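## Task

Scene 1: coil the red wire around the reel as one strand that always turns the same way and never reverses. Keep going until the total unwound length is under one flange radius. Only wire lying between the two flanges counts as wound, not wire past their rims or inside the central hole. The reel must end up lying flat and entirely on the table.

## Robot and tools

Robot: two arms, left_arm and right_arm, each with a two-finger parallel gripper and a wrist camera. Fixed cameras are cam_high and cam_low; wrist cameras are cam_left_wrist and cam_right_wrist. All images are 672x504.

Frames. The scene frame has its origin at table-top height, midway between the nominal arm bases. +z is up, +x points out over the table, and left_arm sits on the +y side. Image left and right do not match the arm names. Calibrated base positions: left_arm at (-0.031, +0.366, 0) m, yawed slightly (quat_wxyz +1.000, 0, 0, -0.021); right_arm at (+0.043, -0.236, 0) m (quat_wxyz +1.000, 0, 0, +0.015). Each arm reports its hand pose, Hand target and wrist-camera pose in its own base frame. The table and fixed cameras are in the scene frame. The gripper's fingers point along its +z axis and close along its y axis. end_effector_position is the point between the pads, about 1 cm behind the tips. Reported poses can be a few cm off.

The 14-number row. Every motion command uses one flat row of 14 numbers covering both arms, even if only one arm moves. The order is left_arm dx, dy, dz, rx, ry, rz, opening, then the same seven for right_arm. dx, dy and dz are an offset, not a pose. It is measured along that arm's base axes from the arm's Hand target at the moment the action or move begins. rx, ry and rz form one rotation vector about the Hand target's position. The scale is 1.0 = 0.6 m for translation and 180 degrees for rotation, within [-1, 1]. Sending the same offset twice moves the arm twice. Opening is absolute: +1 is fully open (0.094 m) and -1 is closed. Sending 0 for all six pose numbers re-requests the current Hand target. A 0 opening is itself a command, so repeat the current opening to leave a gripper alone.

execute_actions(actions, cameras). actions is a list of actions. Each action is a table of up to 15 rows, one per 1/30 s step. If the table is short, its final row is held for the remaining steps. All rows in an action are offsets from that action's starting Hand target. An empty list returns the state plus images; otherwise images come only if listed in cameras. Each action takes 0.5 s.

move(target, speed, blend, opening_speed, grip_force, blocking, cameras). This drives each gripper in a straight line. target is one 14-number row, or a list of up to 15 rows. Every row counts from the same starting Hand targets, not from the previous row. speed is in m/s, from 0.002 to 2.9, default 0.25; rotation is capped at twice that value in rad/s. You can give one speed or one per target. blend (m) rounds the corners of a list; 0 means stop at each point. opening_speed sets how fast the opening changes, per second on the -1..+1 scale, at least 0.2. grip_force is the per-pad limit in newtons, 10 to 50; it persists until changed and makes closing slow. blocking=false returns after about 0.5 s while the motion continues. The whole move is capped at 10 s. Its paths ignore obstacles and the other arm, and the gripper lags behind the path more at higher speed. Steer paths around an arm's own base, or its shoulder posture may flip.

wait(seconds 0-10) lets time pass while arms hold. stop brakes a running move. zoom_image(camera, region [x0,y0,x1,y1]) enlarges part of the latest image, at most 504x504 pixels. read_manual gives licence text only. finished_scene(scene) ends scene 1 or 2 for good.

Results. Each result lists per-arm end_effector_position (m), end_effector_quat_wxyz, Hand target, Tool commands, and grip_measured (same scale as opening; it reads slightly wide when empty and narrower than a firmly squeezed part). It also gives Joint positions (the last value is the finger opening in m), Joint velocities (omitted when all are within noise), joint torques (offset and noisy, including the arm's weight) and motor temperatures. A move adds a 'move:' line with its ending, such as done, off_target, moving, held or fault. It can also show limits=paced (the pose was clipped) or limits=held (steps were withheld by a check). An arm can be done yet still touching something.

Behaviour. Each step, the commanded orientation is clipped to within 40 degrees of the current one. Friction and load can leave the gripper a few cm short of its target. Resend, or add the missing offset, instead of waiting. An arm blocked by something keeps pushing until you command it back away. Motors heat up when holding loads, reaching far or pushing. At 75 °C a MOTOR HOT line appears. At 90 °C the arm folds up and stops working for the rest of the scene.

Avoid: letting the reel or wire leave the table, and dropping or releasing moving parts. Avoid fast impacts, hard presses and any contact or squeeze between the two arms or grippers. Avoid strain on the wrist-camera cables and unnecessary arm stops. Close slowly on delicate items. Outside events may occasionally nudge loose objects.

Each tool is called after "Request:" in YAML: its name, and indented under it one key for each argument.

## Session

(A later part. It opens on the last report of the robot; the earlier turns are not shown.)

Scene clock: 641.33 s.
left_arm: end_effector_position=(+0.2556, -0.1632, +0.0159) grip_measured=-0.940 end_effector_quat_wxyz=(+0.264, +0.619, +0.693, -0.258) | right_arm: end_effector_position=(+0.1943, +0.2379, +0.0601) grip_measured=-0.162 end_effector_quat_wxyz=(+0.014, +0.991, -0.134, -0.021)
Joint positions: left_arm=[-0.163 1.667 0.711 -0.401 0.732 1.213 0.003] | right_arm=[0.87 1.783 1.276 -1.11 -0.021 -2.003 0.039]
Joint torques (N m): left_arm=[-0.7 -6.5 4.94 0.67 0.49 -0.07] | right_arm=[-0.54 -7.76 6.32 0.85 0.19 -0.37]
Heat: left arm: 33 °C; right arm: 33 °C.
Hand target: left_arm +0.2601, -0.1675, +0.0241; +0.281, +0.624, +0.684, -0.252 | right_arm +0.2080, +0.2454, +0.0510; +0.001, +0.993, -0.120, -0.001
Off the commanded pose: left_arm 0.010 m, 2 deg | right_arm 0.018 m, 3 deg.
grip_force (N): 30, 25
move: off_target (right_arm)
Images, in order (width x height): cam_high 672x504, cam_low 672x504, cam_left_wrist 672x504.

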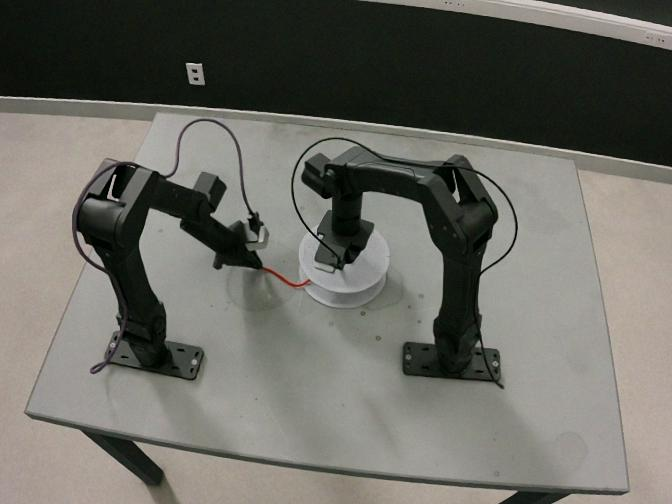

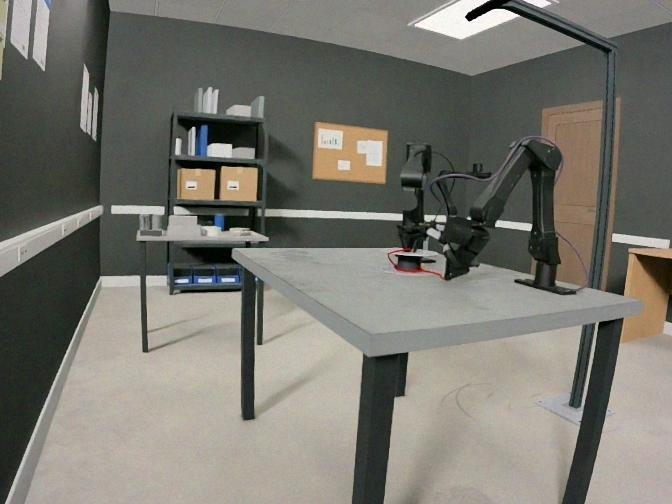

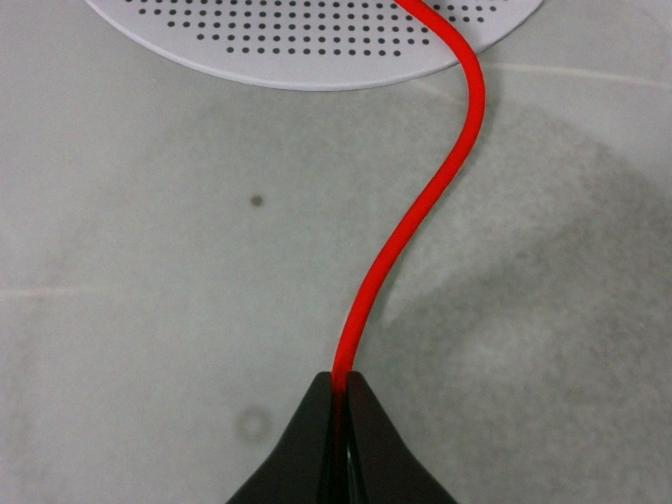

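Request:
move:
  target:
    - [0,0,0,0,0,0,-1,0,0,0,0,0,0,-0.9]
    - [0,0,0,0,0,0,-1,0,0,0.1,0,0,0,-0.9]
    - [0,0,0,0,0,0,-1,0,0,0.105,0,0,-0.5,-0.9]
  speed: [0.06,0.06,0.4]
  grip_force: [30,40]

Request:
move:
  target: [0,0,0,0,0,0,-1,0,0,0.01,0,0,-0.5,-0.95]
  cameras: ["cam_right_wrist","cam_high"]
  speed: 0.4

Scene clock: 648.77 s.
left_arm: end_effector_position=(+0.2556, -0.1632, +0.0159) grip_measured=-0.940 end_effector_quat_wxyz=(+0.264, +0.619, +0.693, -0.258) | right_arm: end_effector_position=(+0.2044, +0.2445, +0.1013) grip_measured=-0.898 end_effector_quat_wxyz=(-0.016, -0.622, +0.783, +0.001)
Joint positions: left_arm=[-0.163 1.667 0.711 -0.401 0.732 1.213 0.003] | right_arm=[0.867 1.783 1.443 -1.262 -0.007 -0.475 0.005]
Joint torques (N m): left_arm=[-0.72 -6.5 4.94 0.67 0.5 -0.05] | right_arm=[-0.4 -11.56 9.21 0 0.02 0.1]
Heat: left arm: 33 °C; right arm: 33 °C.
Hand target: left_arm +0.2601, -0.1675, +0.0241; +0.281, +0.624, +0.684, -0.252 | right_arm +0.2081, +0.2454, +0.1141; +0.000, -0.617, +0.787, +0.001
Off the commanded pose: left_arm 0.010 m, 2 deg | right_arm 0.013 m, 2 deg.
grip_force (N): 30, 40
move: off_target (right_arm)

Scene clock: 651.67 s.
left_arm: end_effector_position=(+0.2556, -0.1632, +0.0159) grip_measured=-0.940 end_effector_quat_wxyz=(+0.264, +0.619, +0.693, -0.258) | right_arm: end_effector_position=(+0.2050, +0.2451, +0.1063) grip_measured=-0.948 end_effector_quat_wxyz=(-0.011, +0.115, +0.993, -0.010)
Joint positions: left_arm=[-0.163 1.667 0.711 -0.401 0.732 1.213 0.003] | right_arm=[0.867 1.783 1.463 -1.28 -0.007 1.097 0.002]
Joint torques (N m): left_arm=[-0.72 -6.49 4.93 0.68 0.49 -0.05] | right_arm=[-0.27 -11.88 9.29 -0.01 0.04 0.09]
Heat: left arm: 33 °C; right arm: 33 °C.
Hand target: left_arm +0.2601, -0.1675, +0.0241; +0.281, +0.624, +0.684, -0.252 | right_arm +0.2080, +0.2454, +0.1200; +0.001, +0.121, +0.993, +0.001
Off the commanded pose: left_arm 0.010 m, 2 deg | right_arm 0.014 m, 2 deg.
grip_force (N): 30, 40
move: off_target (right_arm)
Images, in order (width x height): cam_high 672x504, cam_right_wrist 672x504.

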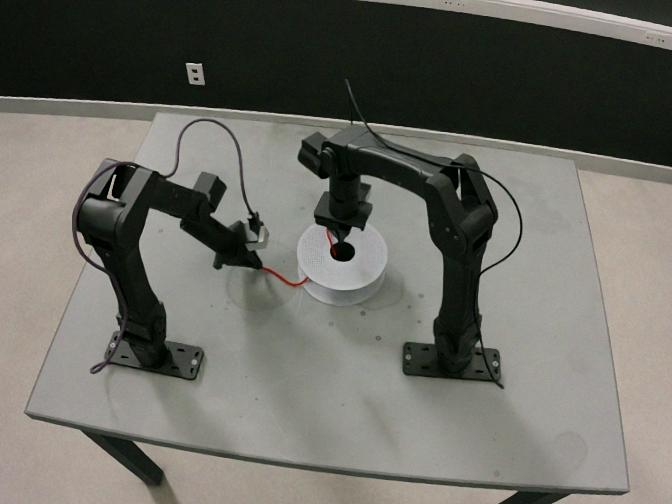

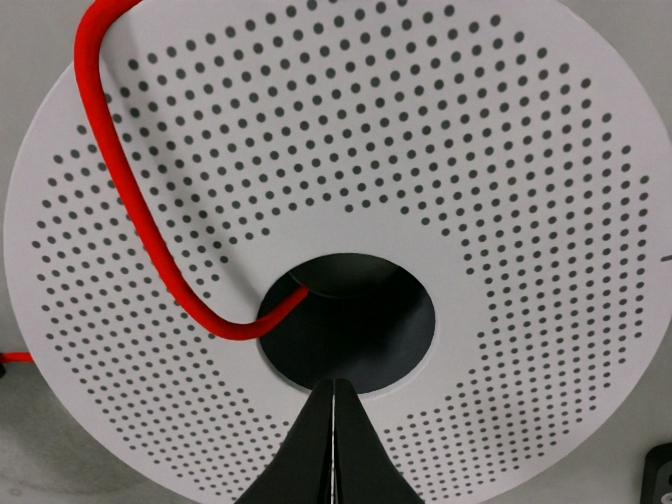

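Request:
move:
  target:
    - [0,0,0,0,0,0,-1,-0.0138,-0.014,-0.05,0,0,0,-0.95]
    - [0,0,0,0,0,0,-1,-0.0138,-0.014,-0.11,0,0,0,-0.95]
  cameras: ["cam_right_wrist"]
  speed: 0.06

Request:
zoom_image:
  camera: "cam_right_wrist"
  region: [100, 280, 500, 504]

Scene clock: 656.27 s.
left_arm: end_effector_position=(+0.2556, -0.1632, +0.0159) grip_measured=-0.940 end_effector_quat_wxyz=(+0.264, +0.619, +0.693, -0.258) | right_arm: end_effector_position=(+0.1997, +0.2389, +0.0577) grip_measured=-0.948 end_effector_quat_wxyz=(-0.001, +0.116, +0.993, +0.004)
Joint positions: left_arm=[-0.163 1.667 0.711 -0.401 0.732 1.213 0.003] | right_arm=[0.867 1.753 1.231 -1.044 -0.007 1.1 0.002]
Joint torques (N m): left_arm=[-0.7 -6.5 4.93 0.68 0.5 -0.05] | right_arm=[-0.08 -9.07 5.91 0.36 0.06 0.1]
Heat: left arm: 34 °C; right arm: 34 °C.
Hand target: left_arm +0.2601, -0.1675, +0.0241; +0.281, +0.624, +0.684, -0.252 | right_arm +0.1998, +0.2369, +0.0540; +0.001, +0.120, +0.993, +0.001
Off the commanded pose: left_arm 0.010 m, 2 deg | right_arm 0.004 m, 1 deg.
grip_force (N): 30, 40
move: done
Images, in order (width x height): cam_right_wrist 672x504.

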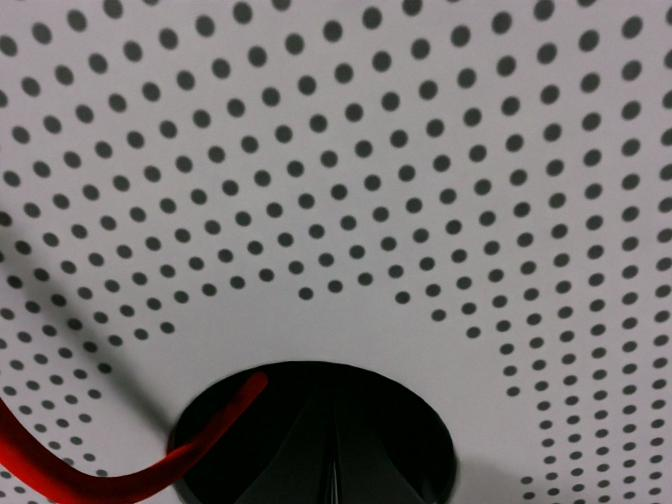

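Scaled by 1.260 from the camera's 672x504 image, which has a finer 960x720 frame.

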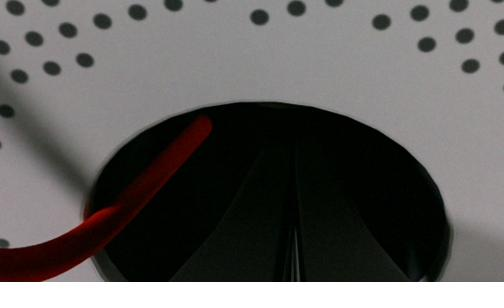

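Request:
move:
  target: [0,0,0,0,0,0,-1,0,0,0,0,0,0,-0.5]
  speed: 0.04
  opening_speed: 0.5

Request:
move:
  target: [0,0,0,0,0,0,-1,0,0,0.0,0,0,0,0]
  cameras: ["cam_right_wrist"]
  speed: 0.03
  opening_speed: 0.4
  grip_force: [30,25]

Request:
move:
  target: [-0.005,-0.065,0,0,0,0,-1,0,0,0,0,0,0.3,0]
  cameras: ["cam_left_wrist","cam_high","cam_low"]
  speed: 0.1

Request:
zoom_image:
  camera: "cam_high"
  region: [170, 180, 400, 310]

Request:
zoom_image:
  camera: "cam_low"
  region: [360, 200, 480, 300]

Scene clock: 659.20 s.
left_arm: end_effector_position=(+0.2556, -0.1632, +0.0159) grip_measured=-0.940 end_effector_quat_wxyz=(+0.264, +0.619, +0.693, -0.258) | right_arm: end_effector_position=(+0.1998, +0.2390, +0.0577) grip_measured=-0.502 end_effector_quat_wxyz=(-0.001, +0.116, +0.993, +0.005)
Joint positions: left_arm=[-0.163 1.667 0.711 -0.401 0.732 1.213 0.003] | right_arm=[0.867 1.753 1.231 -1.043 -0.007 1.1 0.023]
Joint torques (N m): left_arm=[-0.72 -6.5 4.94 0.67 0.5 -0.05] | right_arm=[-0.03 -9.02 5.91 0.34 0.05 0.1]
Heat: left arm: 34 °C; right arm: 33 °C.
Hand target: left_arm +0.2601, -0.1675, +0.0241; +0.281, +0.624, +0.684, -0.252 | right_arm +0.1998, +0.2370, +0.0540; +0.001, +0.120, +0.993, +0.001
Off the commanded pose: left_arm 0.010 m, 2 deg | right_arm 0.004 m, 1 deg.
grip_force (N): 30, 40
move: done

Scene clock: 660.67 s.
left_arm: end_effector_position=(+0.2556, -0.1632, +0.0159) grip_measured=-0.940 end_effector_quat_wxyz=(+0.264, +0.619, +0.693, -0.258) | right_arm: end_effector_position=(+0.2010, +0.2404, +0.0577) grip_measured=-0.207 end_effector_quat_wxyz=(+0.001, +0.118, +0.993, +0.008)
Joint positions: left_arm=[-0.163 1.667 0.711 -0.401 0.732 1.213 0.003] | right_arm=[0.867 1.753 1.231 -1.036 -0.007 1.104 0.037]
Joint torques (N m): left_arm=[-0.7 -6.49 4.93 0.67 0.49 -0.05] | right_arm=[-0.06 -9.06 5.93 0.29 0.05 0.05]
Heat: left arm: 34 °C; right arm: 33 °C.
Hand target: left_arm +0.2601, -0.1675, +0.0241; +0.281, +0.624, +0.684, -0.252 | right_arm +0.1998, +0.2370, +0.0540; +0.001, +0.120, +0.993, +0.001
Off the commanded pose: left_arm 0.010 m, 2 deg | right_arm 0.005 m, 1 deg.
grip_force (N): 30, 25
move: done
Images, in order (width x height): cam_right_wrist 672x504.

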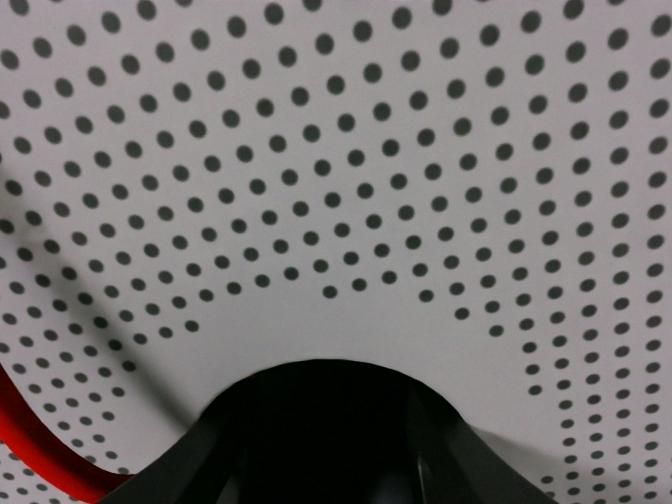

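Scene clock: 666.00 s.
left_arm: end_effector_position=(+0.2578, -0.2026, +0.0182) grip_measured=-0.940 end_effector_quat_wxyz=(+0.268, +0.622, +0.692, -0.251) | right_arm: end_effector_position=(+0.2014, +0.2352, +0.0582) grip_measured=-0.194 end_effector_quat_wxyz=(+0.003, -0.332, +0.943, -0.006)
Joint positions: left_arm=[-0.316 1.667 0.711 -0.262 0.681 1.022 0.003] | right_arm=[0.867 1.751 1.231 -1.051 0.013 0.189 0.038]
Joint torques (N m): left_arm=[-0.62 -6.49 4.08 0.9 0.5 -0.05] | right_arm=[-0.18 -8.84 5.98 0.4 -0.17 -0.23]
Heat: left arm: 34 °C; right arm: 34 °C.
Hand target: left_arm +0.2571, -0.2065, +0.0241; +0.281, +0.624, +0.684, -0.252 | right_arm +0.1998, +0.2370, +0.0541; +0.000, -0.343, +0.939, +0.001
Off the commanded pose: left_arm 0.007 m, 2 deg | right_arm 0.005 m, 2 deg.
grip_force (N): 30, 25
move: done
Images, in order (width x height): cam_high 672x504, cam_low 672x504, cam_left_wrist 672x504.

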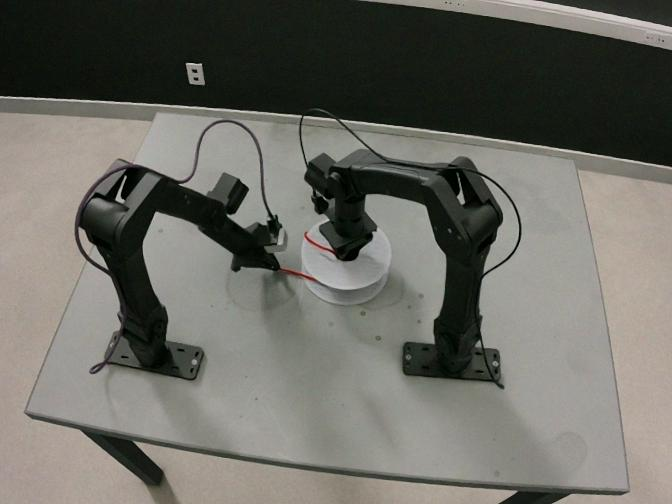

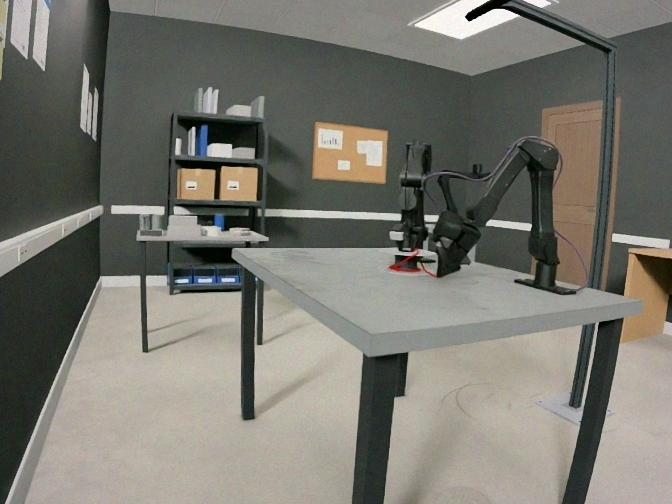

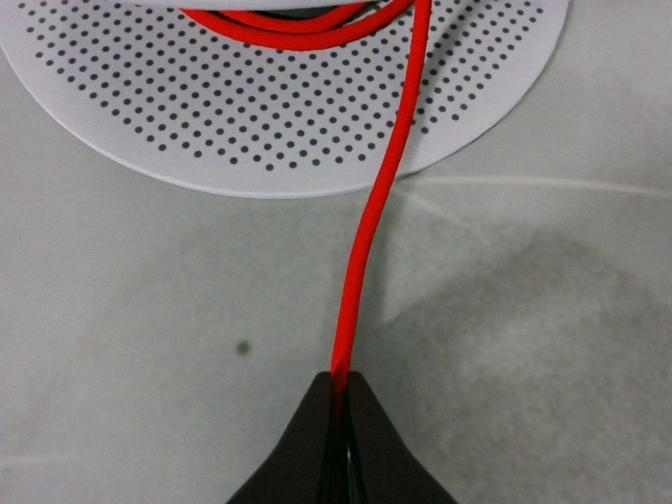

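Scaled by 2.191 from the camera's 672x504 image, which has a finer 960x720 frame.

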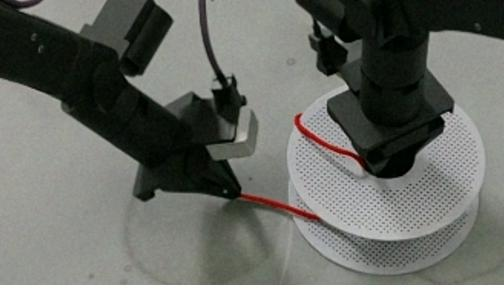

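Scaled by 4.200 from the camera's 672x504 image, which has a finer 960x720 frame.

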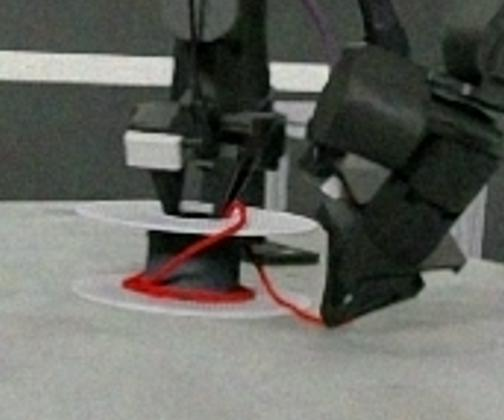

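Request:
move:
  target:
    - [0,0,-0.03,0,0,0,-1,0,0,0,0,0,0,0]
    - [0,0,-0.03,0,0,0,-0.84,0,0,0,0,0,0,0]
  speed: 0.06

Request:
move:
  target: [0,0,0,0,0,0,-0.84,0,0,0,0,0,0.3,0]
  cameras: ["cam_left_wrist","cam_high","cam_low"]
  speed: 0.1

Request:
zoom_image:
  camera: "cam_high"
  region: [170, 180, 400, 310]

Scene clock: 671.77 s.
left_arm: end_effector_position=(+0.2628, -0.2080, +0.0162) grip_measured=-0.842 end_effector_quat_wxyz=(+0.295, +0.625, +0.677, -0.252) | right_arm: end_effector_position=(+0.2014, +0.2352, +0.0582) grip_measured=-0.194 end_effector_quat_wxyz=(+0.003, -0.333, +0.943, -0.006)
Joint positions: left_arm=[-0.316 1.684 0.682 -0.16 0.706 1.022 0.007] | right_arm=[0.867 1.751 1.231 -1.051 0.013 0.189 0.038]
Joint torques (N m): left_arm=[-0.62 -3.74 3.79 0.83 0.2 -0.05] | right_arm=[-0.14 -8.92 5.98 0.4 -0.16 -0.27]
Heat: left arm: 34 °C; right arm: 34 °C.
Hand target: left_arm +0.2573, -0.2065, +0.0062; +0.281, +0.624, +0.684, -0.252 | right_arm +0.1998, +0.2370, +0.0541; +0.000, -0.343, +0.939, +0.001
Off the commanded pose: left_arm 0.012 m, 2 deg | right_arm 0.005 m, 2 deg.
grip_force (N): 30, 25
move: off_target (left_arm); target 2's new opening was sent with left_arm's hand 0.011 m and 2 deg from that target

Scene clock: 677.10 s.
left_arm: end_effector_position=(+0.2628, -0.2080, +0.0162) grip_measured=-0.842 end_effector_quat_wxyz=(+0.295, +0.625, +0.677, -0.252) | right_arm: end_effector_position=(+0.2037, +0.2372, +0.0582) grip_measured=-0.191 end_effector_quat_wxyz=(-0.007, +0.724, -0.690, +0.007)
Joint positions: left_arm=[-0.316 1.684 0.682 -0.16 0.706 1.022 0.007] | right_arm=[0.867 1.751 1.231 -1.039 0.016 -0.752 0.038]
Joint torques (N m): left_arm=[-0.61 -3.75 3.81 0.82 0.21 -0.05] | right_arm=[-0.16 -8.69 6.19 0.3 -0.21 -0.25]
Heat: left arm: 34 °C; right arm: 34 °C.
Hand target: left_arm +0.2573, -0.2065, +0.0062; +0.281, +0.624, +0.684, -0.252 | right_arm +0.1998, +0.2370, +0.0540; +0.000, +0.732, -0.681, -0.001
Off the commanded pose: left_arm 0.011 m, 2 deg | right_arm 0.006 m, 2 deg.
grip_force (N): 30, 25
move: off_target (left_arm)
Images, in order (width x height): cam_high 672x504, cam_low 672x504, cam_left_wrist 672x504.

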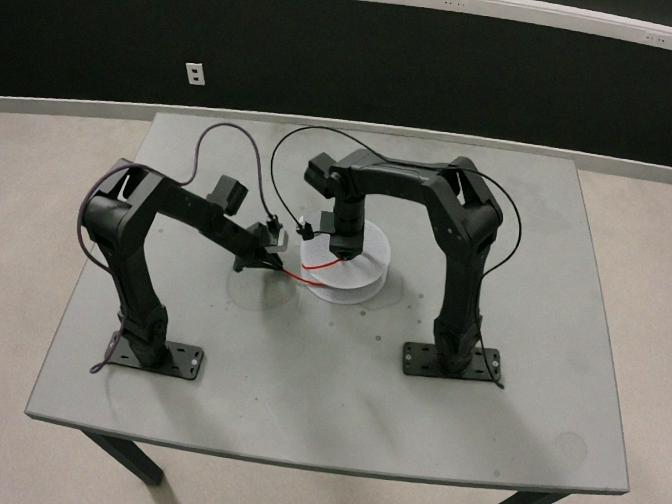

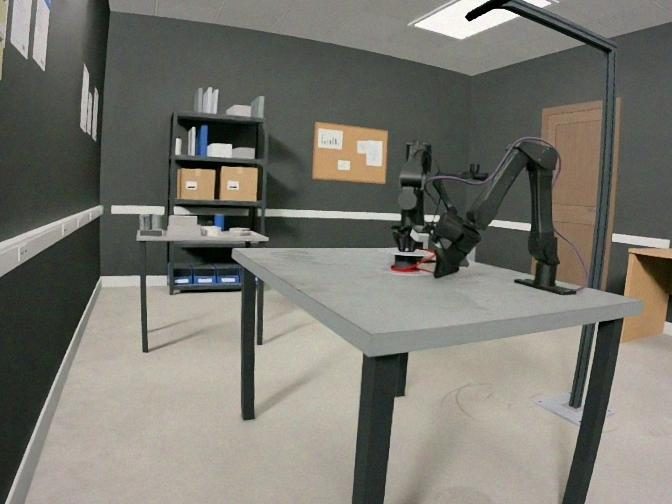

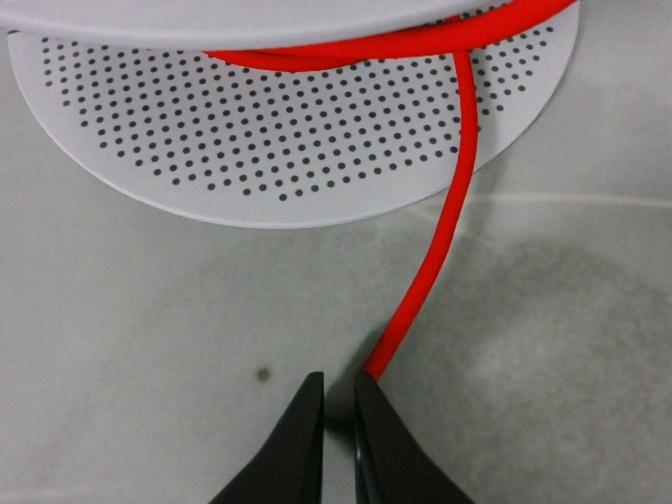

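Scaled by 2.191 from the camera's 672x504 image, which has a finer 960x720 frame.

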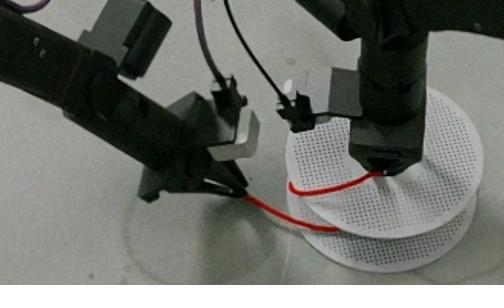

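Request:
move:
  target:
    - [0,0,0,0,0,0,-0.84,0,0,0,0,0,0,-0.9]
    - [0,0.0,0.0,0,0,0,-0.84,0,0,0.1,0,0,0,-0.9]
    - [0,0.0,0,0,0,0,-0.84,0.004,0.004,0.11,0,0,-0.61,-0.95]
  cameras: ["cam_right_wrist","cam_high","cam_left_wrist"]
  speed: [0.06,0.06,0.3]
  grip_force: [30,40]

Scene clock: 689.03 s.
left_arm: end_effector_position=(+0.2628, -0.2080, +0.0162) grip_measured=-0.842 end_effector_quat_wxyz=(+0.295, +0.625, +0.677, -0.252) | right_arm: end_effector_position=(+0.2013, +0.2374, +0.1093) grip_measured=-0.948 end_effector_quat_wxyz=(-0.003, +0.131, +0.991, -0.009)
Joint positions: left_arm=[-0.316 1.684 0.682 -0.16 0.706 1.022 0.007] | right_arm=[0.867 1.741 1.426 -1.274 0.004 1.13 0.002]
Joint torques (N m): left_arm=[-0.61 -3.74 3.78 0.83 0.2 -0.05] | right_arm=[-0.17 -10.63 9.32 -0.01 -0.06 0.1]
Heat: left arm: 33 °C; right arm: 35 °C.
Hand target: left_arm +0.2573, -0.2065, +0.0062; +0.281, +0.624, +0.684, -0.252 | right_arm +0.2022, +0.2393, +0.1200; +0.001, +0.136, +0.991, +0.001
Off the commanded pose: left_arm 0.011 m, 2 deg | right_arm 0.011 m, 1 deg.
grip_force (N): 30, 40
move: off_target (left_arm, right_arm); target 3's new opening was sent with right_arm's hand 0.011 m and 1 deg from that target
Images, in order (width x height): cam_high 672x504, cam_left_wrist 672x504, cam_right_wrist 672x504.

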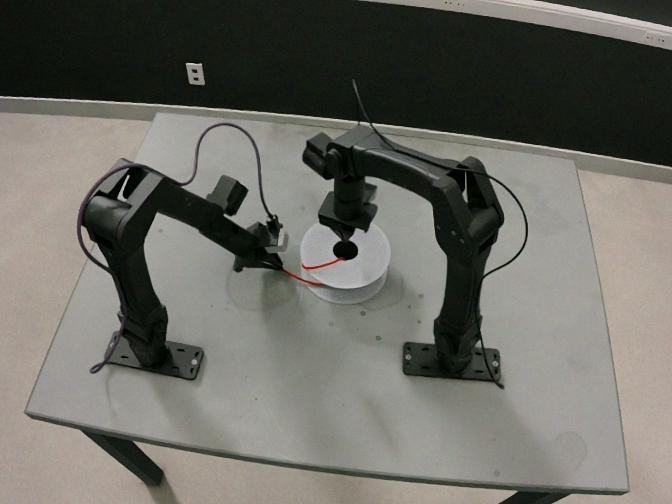

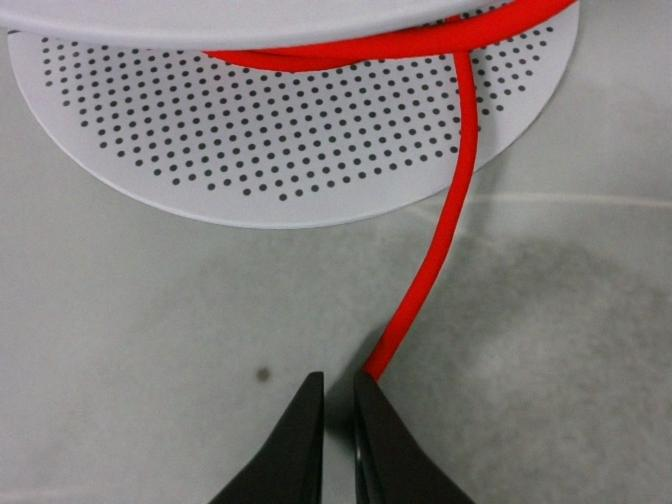

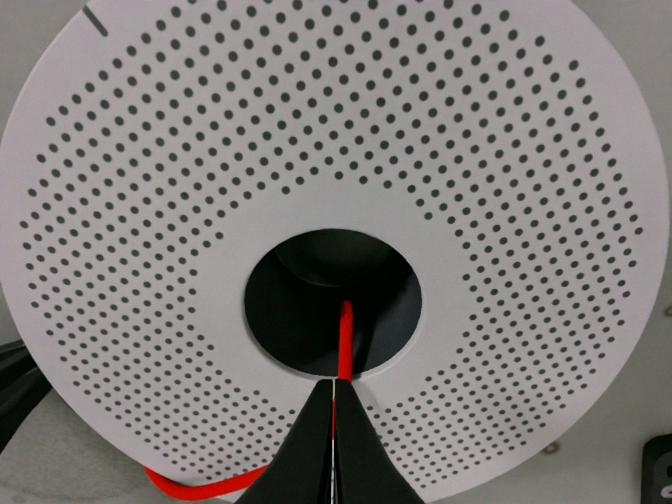

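Request:
move:
  target:
    - [0,0,0,0,0,0,-0.84,0.0057,-0.0092,-0.05,0,0,0,-0.97]
    - [0,0,0,0,0,0,-0.84,0.0057,-0.0092,-0.108,0,0,0,-0.97]
  cameras: ["cam_right_wrist"]
  speed: 0.05

Request:
zoom_image:
  camera: "cam_right_wrist"
  region: [100, 280, 500, 504]

Scene clock: 695.77 s.
left_arm: end_effector_position=(+0.2628, -0.2080, +0.0162) grip_measured=-0.842 end_effector_quat_wxyz=(+0.295, +0.625, +0.677, -0.252) | right_arm: end_effector_position=(+0.2060, +0.2365, +0.0634) grip_measured=-0.964 end_effector_quat_wxyz=(+0.008, +0.137, +0.991, +0.008)
Joint positions: left_arm=[-0.316 1.684 0.682 -0.16 0.706 1.022 0.007] | right_arm=[0.854 1.741 1.241 -1.049 0.004 1.128 0.002]
Joint torques (N m): left_arm=[-0.61 -3.73 3.78 0.83 0.21 -0.05] | right_arm=[-0.61 -7.84 5.96 0.36 -0.07 -0.09]
Heat: left arm: 32 °C; right arm: 35 °C.
Hand target: left_arm +0.2573, -0.2065, +0.0062; +0.281, +0.624, +0.684, -0.252 | right_arm +0.2056, +0.2339, +0.0553; +0.001, +0.136, +0.991, +0.001
Off the commanded pose: left_arm 0.011 m, 2 deg | right_arm 0.009 m, 1 deg.
grip_force (N): 30, 40
move: off_target (left_arm)
Images, in order (width x height): cam_right_wrist 672x504.

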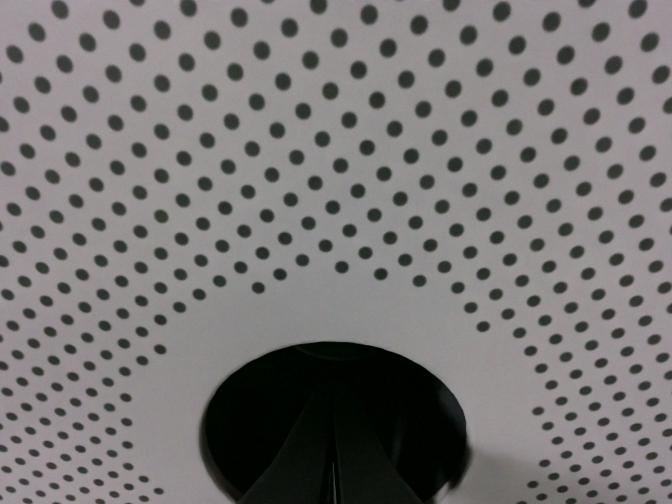

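Scaled by 1.260 from the camera's 672x504 image, which has a finer 960x720 frame.

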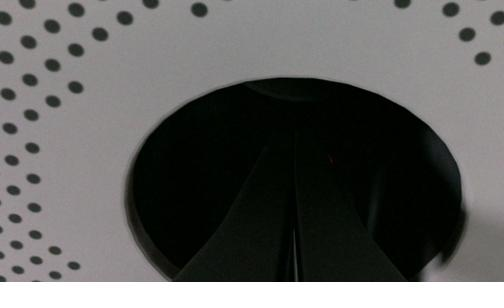

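Request:
move:
  target:
    - [0,0,0,0,0,0,-0.84,0,0.0,-0.009,0,0,0,-0.97]
    - [0,0,0,0,0,0,-0.84,0,0,-0.009,0,0,0,-0.5]
  speed: 0.04

Request:
move:
  target: [0,0,0,0,0,0,-0.84,0,0,0.0,0,0,0,0]
  cameras: ["cam_right_wrist","cam_high"]
  speed: 0.03
  opening_speed: 0.4
  grip_force: [30,25]

Request:
zoom_image:
  camera: "cam_high"
  region: [250, 190, 410, 310]

Scene clock: 698.47 s.
left_arm: end_effector_position=(+0.2628, -0.2080, +0.0162) grip_measured=-0.842 end_effector_quat_wxyz=(+0.295, +0.625, +0.677, -0.252) | right_arm: end_effector_position=(+0.2063, +0.2368, +0.0583) grip_measured=-0.502 end_effector_quat_wxyz=(+0.008, +0.137, +0.991, +0.008)
Joint positions: left_arm=[-0.316 1.684 0.682 -0.16 0.706 1.022 0.007] | right_arm=[0.854 1.746 1.226 -1.028 0.004 1.128 0.023]
Joint torques (N m): left_arm=[-0.61 -3.71 3.78 0.83 0.2 -0.05] | right_arm=[-0.76 -7.76 5.94 0.35 -0.07 -0.11]
Heat: left arm: 32 °C; right arm: 34 °C.
Hand target: left_arm +0.2573, -0.2065, +0.0062; +0.281, +0.624, +0.684, -0.252 | right_arm +0.2055, +0.2339, +0.0498; +0.001, +0.136, +0.991, +0.001
Off the commanded pose: left_arm 0.011 m, 2 deg | right_arm 0.009 m, 1 deg.
grip_force (N): 30, 40
move: off_target (left_arm)

Scene clock: 699.93 s.
left_arm: end_effector_position=(+0.2628, -0.2080, +0.0162) grip_measured=-0.842 end_effector_quat_wxyz=(+0.295, +0.625, +0.677, -0.252) | right_arm: end_effector_position=(+0.2058, +0.2367, +0.0613) grip_measured=-0.123 end_effector_quat_wxyz=(+0.009, +0.137, +0.991, +0.011)
Joint positions: left_arm=[-0.316 1.684 0.682 -0.16 0.706 1.022 0.007] | right_arm=[0.854 1.736 1.226 -1.032 0.003 1.128 0.041]
Joint torques (N m): left_arm=[-0.61 -3.75 3.78 0.83 0.21 -0.05] | right_arm=[-0.72 -6.86 5.83 0.43 -0.06 -0.08]
Heat: left arm: 32 °C; right arm: 34 °C.
Hand target: left_arm +0.2573, -0.2065, +0.0062; +0.281, +0.624, +0.684, -0.252 | right_arm +0.2055, +0.2339, +0.0498; +0.001, +0.136, +0.991, +0.001
Off the commanded pose: left_arm 0.011 m, 2 deg | right_arm 0.012 m, 2 deg.
grip_force (N): 30, 25
move: off_target (left_arm, right_arm)
Images, in order (width x height): cam_high 672x504, cam_right_wrist 672x504.

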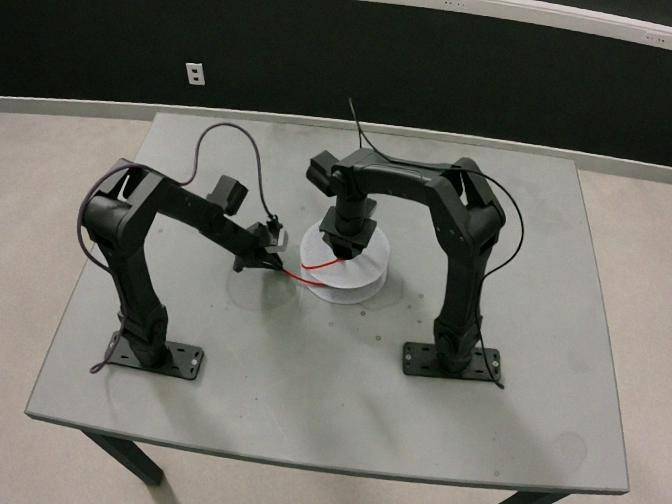

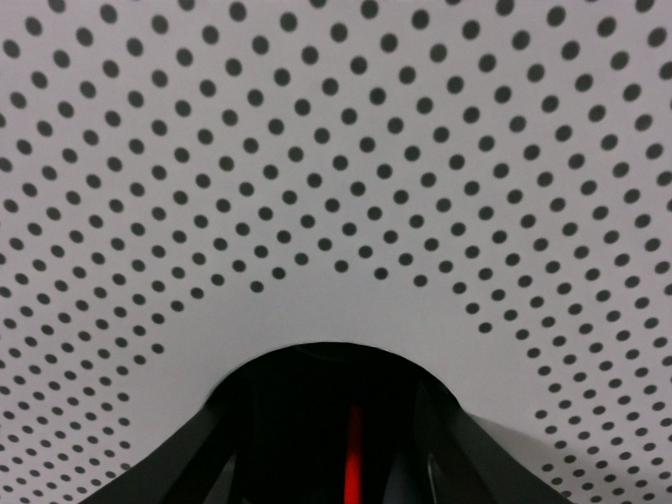

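Scaled by 3.150 from the camera's 672x504 image, which has a finer 960x720 frame.

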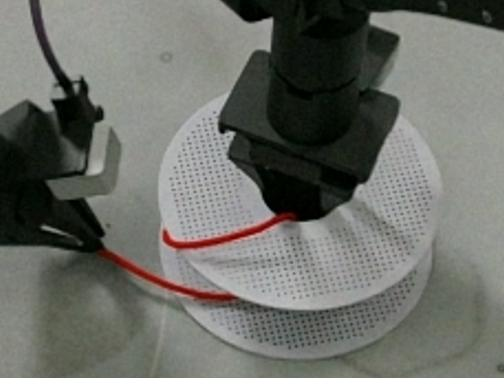

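Request:
move:
  target:
    - [0,0,0.05,0,0,0,-0.5,0,0,0,0,0,0,0]
    - [-0.0197,-0.0367,0.05,0,0,0,-0.5,0,0,0,0,0,0,0]
    - [-0.0197,-0.0367,0.0,0,0,0,-0.5,0,0,0,0,0,0,0]
    - [-0.0197,-0.0367,0.0,0,0,0,-1,0,0,0,0,0,0,0]
  cameras: ["cam_left_wrist","cam_high"]
  speed: 0.08

Scene clock: 706.47 s.
left_arm: end_effector_position=(+0.2512, -0.2314, +0.0164) grip_measured=-0.934 end_effector_quat_wxyz=(+0.297, +0.625, +0.676, -0.253) | right_arm: end_effector_position=(+0.2058, +0.2367, +0.0613) grip_measured=-0.123 end_effector_quat_wxyz=(+0.009, +0.137, +0.991, +0.011)
Joint positions: left_arm=[-0.415 1.667 0.648 -0.068 0.666 0.907 0.003] | right_arm=[0.854 1.736 1.226 -1.032 0.003 1.128 0.041]
Joint torques (N m): left_arm=[-0.4 -3.74 3.82 0.88 0.19 -0.04] | right_arm=[-0.72 -6.9 5.94 0.44 -0.05 -0.11]
Heat: left arm: 32 °C; right arm: 34 °C.
Hand target: left_arm +0.2454, -0.2285, +0.0061; +0.281, +0.624, +0.684, -0.252 | right_arm +0.2055, +0.2339, +0.0498; +0.001, +0.136, +0.991, +0.001
Off the commanded pose: left_arm 0.012 m, 2 deg | right_arm 0.012 m, 2 deg.
grip_force (N): 30, 25
move: off_target (left_arm, right_arm); target 4's new opening was sent with left_arm's hand 0.011 m and 2 deg from that target
Images, in order (width x height): cam_high 672x504, cam_left_wrist 672x504.

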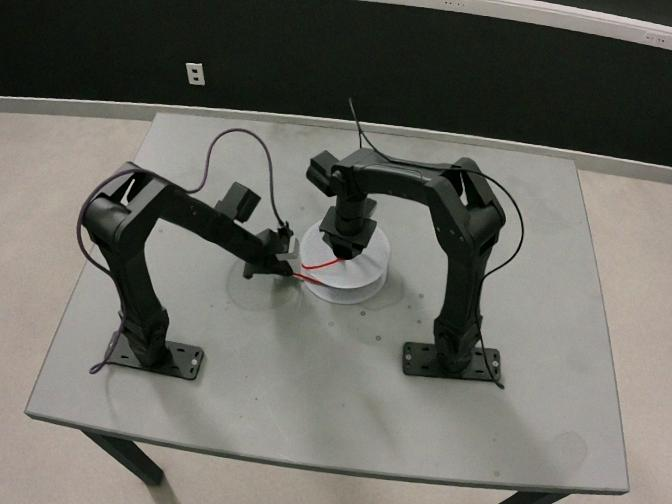

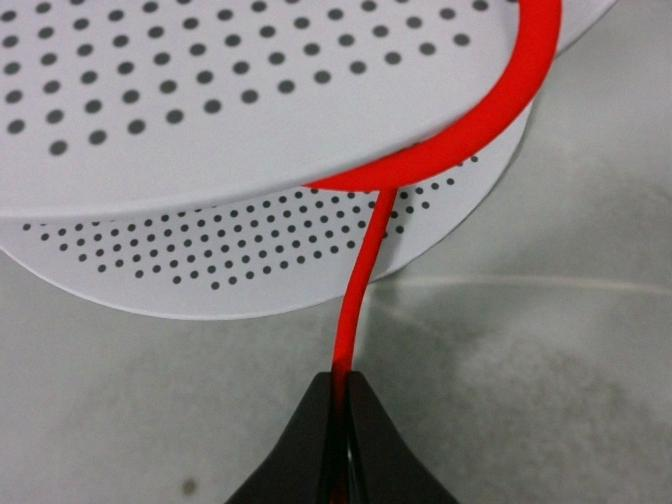

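Request:
move:
  target: [0,0,0.02,0,0,0,-1,0,0,0,0,0,0,0]
  speed: 0.05
  grip_force: [10,25]

Request:
move:
  target: [0,-0.005,0,0,0,0,-1,0,0,0,0,0,0.27,0]
  cameras: ["cam_left_wrist","cam_high","cam_low"]
  speed: 0.1

Request:
zoom_image:
  camera: "cam_low"
  region: [360, 200, 480, 300]

Request:
zoom_image:
  camera: "cam_high"
  region: [250, 190, 410, 310]

Scene clock: 709.60 s.
left_arm: end_effector_position=(+0.2489, -0.2301, +0.0162) grip_measured=-0.926 end_effector_quat_wxyz=(+0.291, +0.624, +0.679, -0.254) | right_arm: end_effector_position=(+0.2058, +0.2367, +0.0613) grip_measured=-0.123 end_effector_quat_wxyz=(+0.009, +0.137, +0.991, +0.011)
Joint positions: left_arm=[-0.415 1.661 0.648 -0.086 0.665 0.907 0.003] | right_arm=[0.854 1.736 1.226 -1.032 0.003 1.128 0.041]
Joint torques (N m): left_arm=[-0.42 -6.15 5.56 0.49 0.2 -0.04] | right_arm=[-0.69 -6.83 5.93 0.41 -0.05 -0.09]
Heat: left arm: 32 °C; right arm: 34 °C.
Hand target: left_arm +0.2454, -0.2285, +0.0181; +0.281, +0.624, +0.684, -0.252 | right_arm +0.2055, +0.2339, +0.0498; +0.001, +0.136, +0.991, +0.001
Off the commanded pose: left_arm 0.004 m, 1 deg | right_arm 0.012 m, 2 deg.
grip_force (N): 10, 25
move: off_target (right_arm)

Scene clock: 714.47 s.
left_arm: end_effector_position=(+0.2471, -0.2321, +0.0161) grip_measured=-0.926 end_effector_quat_wxyz=(+0.289, +0.624, +0.680, -0.256) | right_arm: end_effector_position=(+0.2077, +0.2395, +0.0622) grip_measured=-0.110 end_effector_quat_wxyz=(+0.017, -0.270, +0.963, +0.013)
Joint positions: left_arm=[-0.423 1.661 0.648 -0.086 0.663 0.897 0.003] | right_arm=[0.851 1.736 1.229 -1.022 -0.003 0.305 0.042]
Joint torques (N m): left_arm=[-0.64 -5.89 5.81 0.53 0.16 -0.06] | right_arm=[-0.55 -6.91 5.72 0.35 -0.03 -0.42]
Heat: left arm: 32 °C; right arm: 33 °C.
Hand target: left_arm +0.2453, -0.2315, +0.0181; +0.281, +0.624, +0.684, -0.252 | right_arm +0.2055, +0.2338, +0.0498; +0.000, -0.284, +0.959, +0.001
Off the commanded pose: left_arm 0.003 m, 1 deg | right_arm 0.014 m, 3 deg.
grip_force (N): 10, 25
move: off_target (right_arm)
Images, in order (width x height): cam_high 672x504, cam_low 672x504, cam_left_wrist 672x504.

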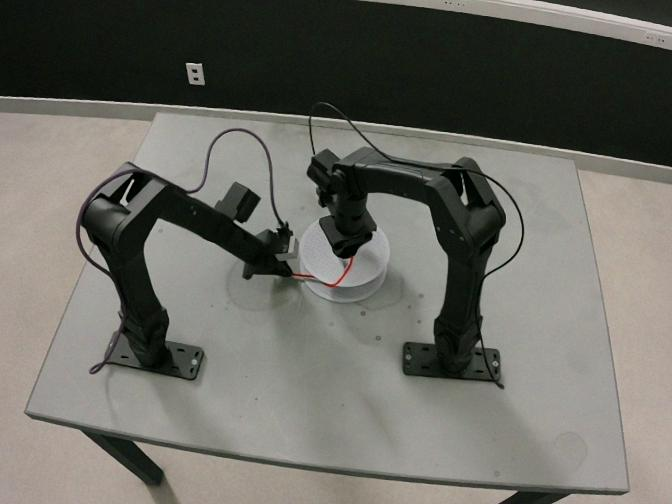

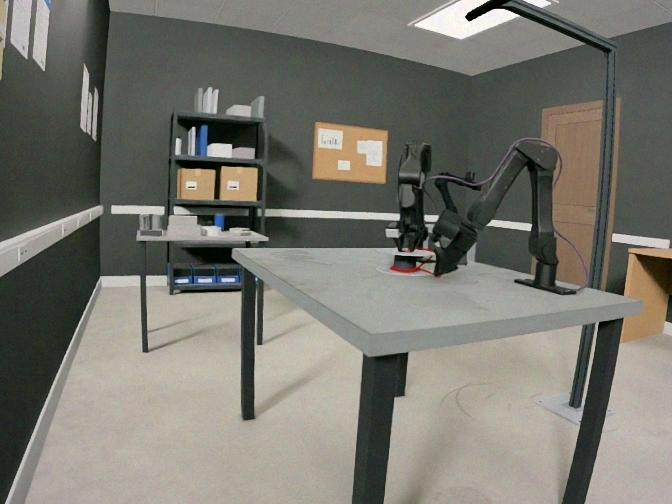

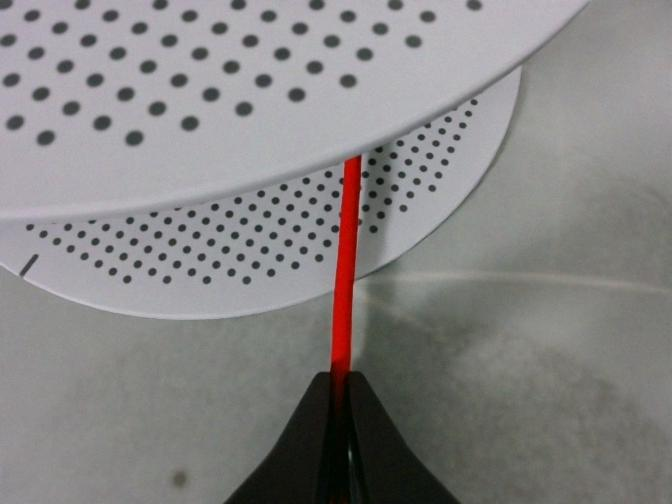

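Scaled by 4.200 from the camera's 672x504 image, which has a finer 960x720 frame.

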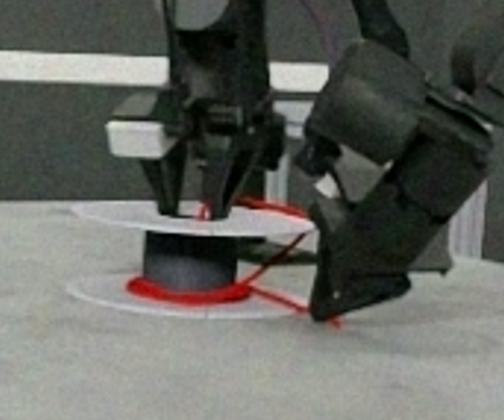

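Scaled by 3.150 from the camera's 672x504 image, which has a finer 960x720 frame.

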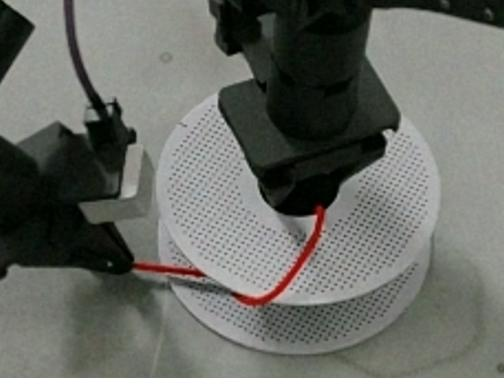

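Request:
move:
  target: [0,0,0,0,0,0,-1,0,0,0,0,0,0.165,0]
  cameras: ["cam_left_wrist","cam_high","cam_low"]
  speed: 0.08

Request:
zoom_image:
  camera: "cam_low"
  region: [360, 200, 480, 300]

Request:
zoom_image:
  camera: "cam_high"
  region: [250, 190, 410, 310]

Scene clock: 720.33 s.
left_arm: end_effector_position=(+0.2463, -0.2329, +0.0161) grip_measured=-0.926 end_effector_quat_wxyz=(+0.288, +0.625, +0.679, -0.257) | right_arm: end_effector_position=(+0.2113, +0.2453, +0.0642) grip_measured=-0.078 end_effector_quat_wxyz=(+0.030, -0.504, +0.863, +0.015)
Joint positions: left_arm=[-0.427 1.661 0.648 -0.086 0.663 0.897 0.003] | right_arm=[0.851 1.736 1.236 -1.004 -0.01 -0.205 0.043]
Joint torques (N m): left_arm=[-0.32 -5.89 5.82 0.53 0.16 -0.06] | right_arm=[-0.69 -7.02 5.39 0.16 0.04 -0.49]
Heat: left arm: 33 °C; right arm: 33 °C.
Hand target: left_arm +0.2454, -0.2314, +0.0181; +0.281, +0.624, +0.684, -0.252 | right_arm +0.2055, +0.2339, +0.0499; +0.000, -0.520, +0.854, +0.001
Off the commanded pose: left_arm 0.003 m, 1 deg | right_arm 0.019 m, 4 deg.
grip_force (N): 10, 25
move: off_target (right_arm)
Images, in order (width x height): cam_high 672x504, cam_low 672x504, cam_left_wrist 672x504.

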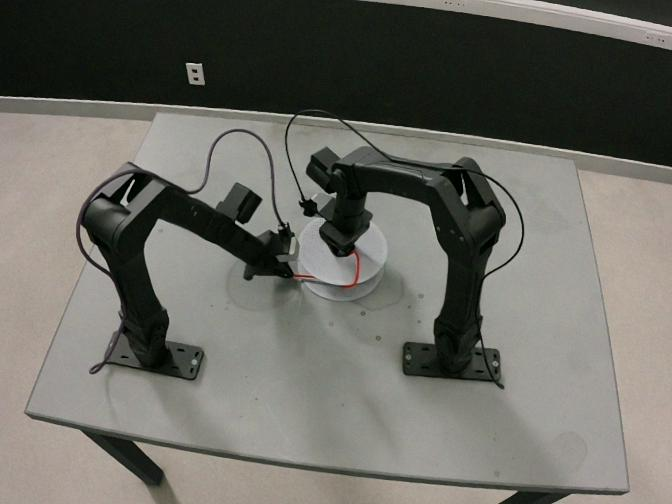

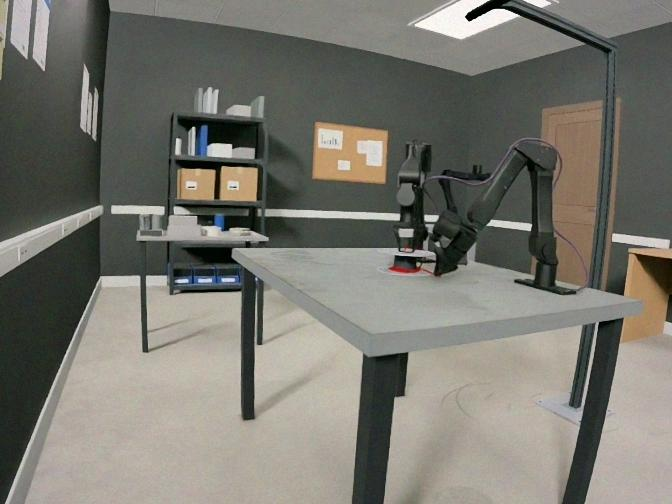

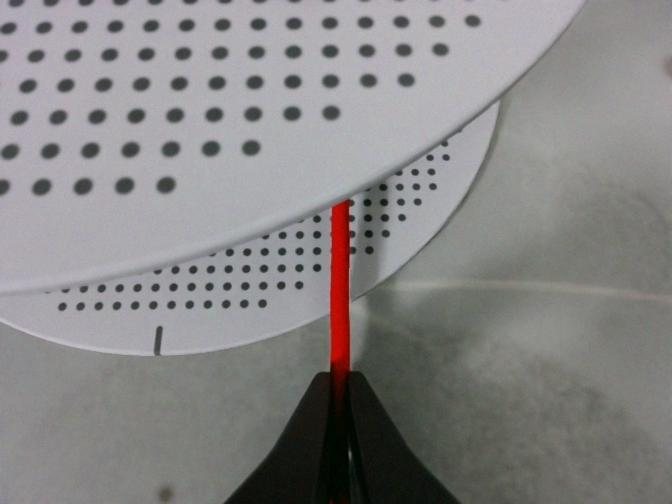

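Scaled by 4.200 from the camera's 672x504 image, which has a finer 960x720 frame.

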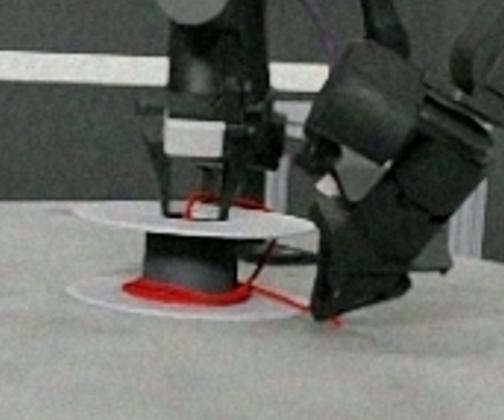

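Scaled by 3.150 from the camera's 672x504 image, which has a finer 960x720 frame.

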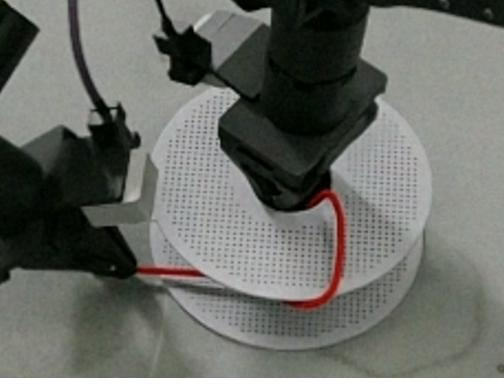

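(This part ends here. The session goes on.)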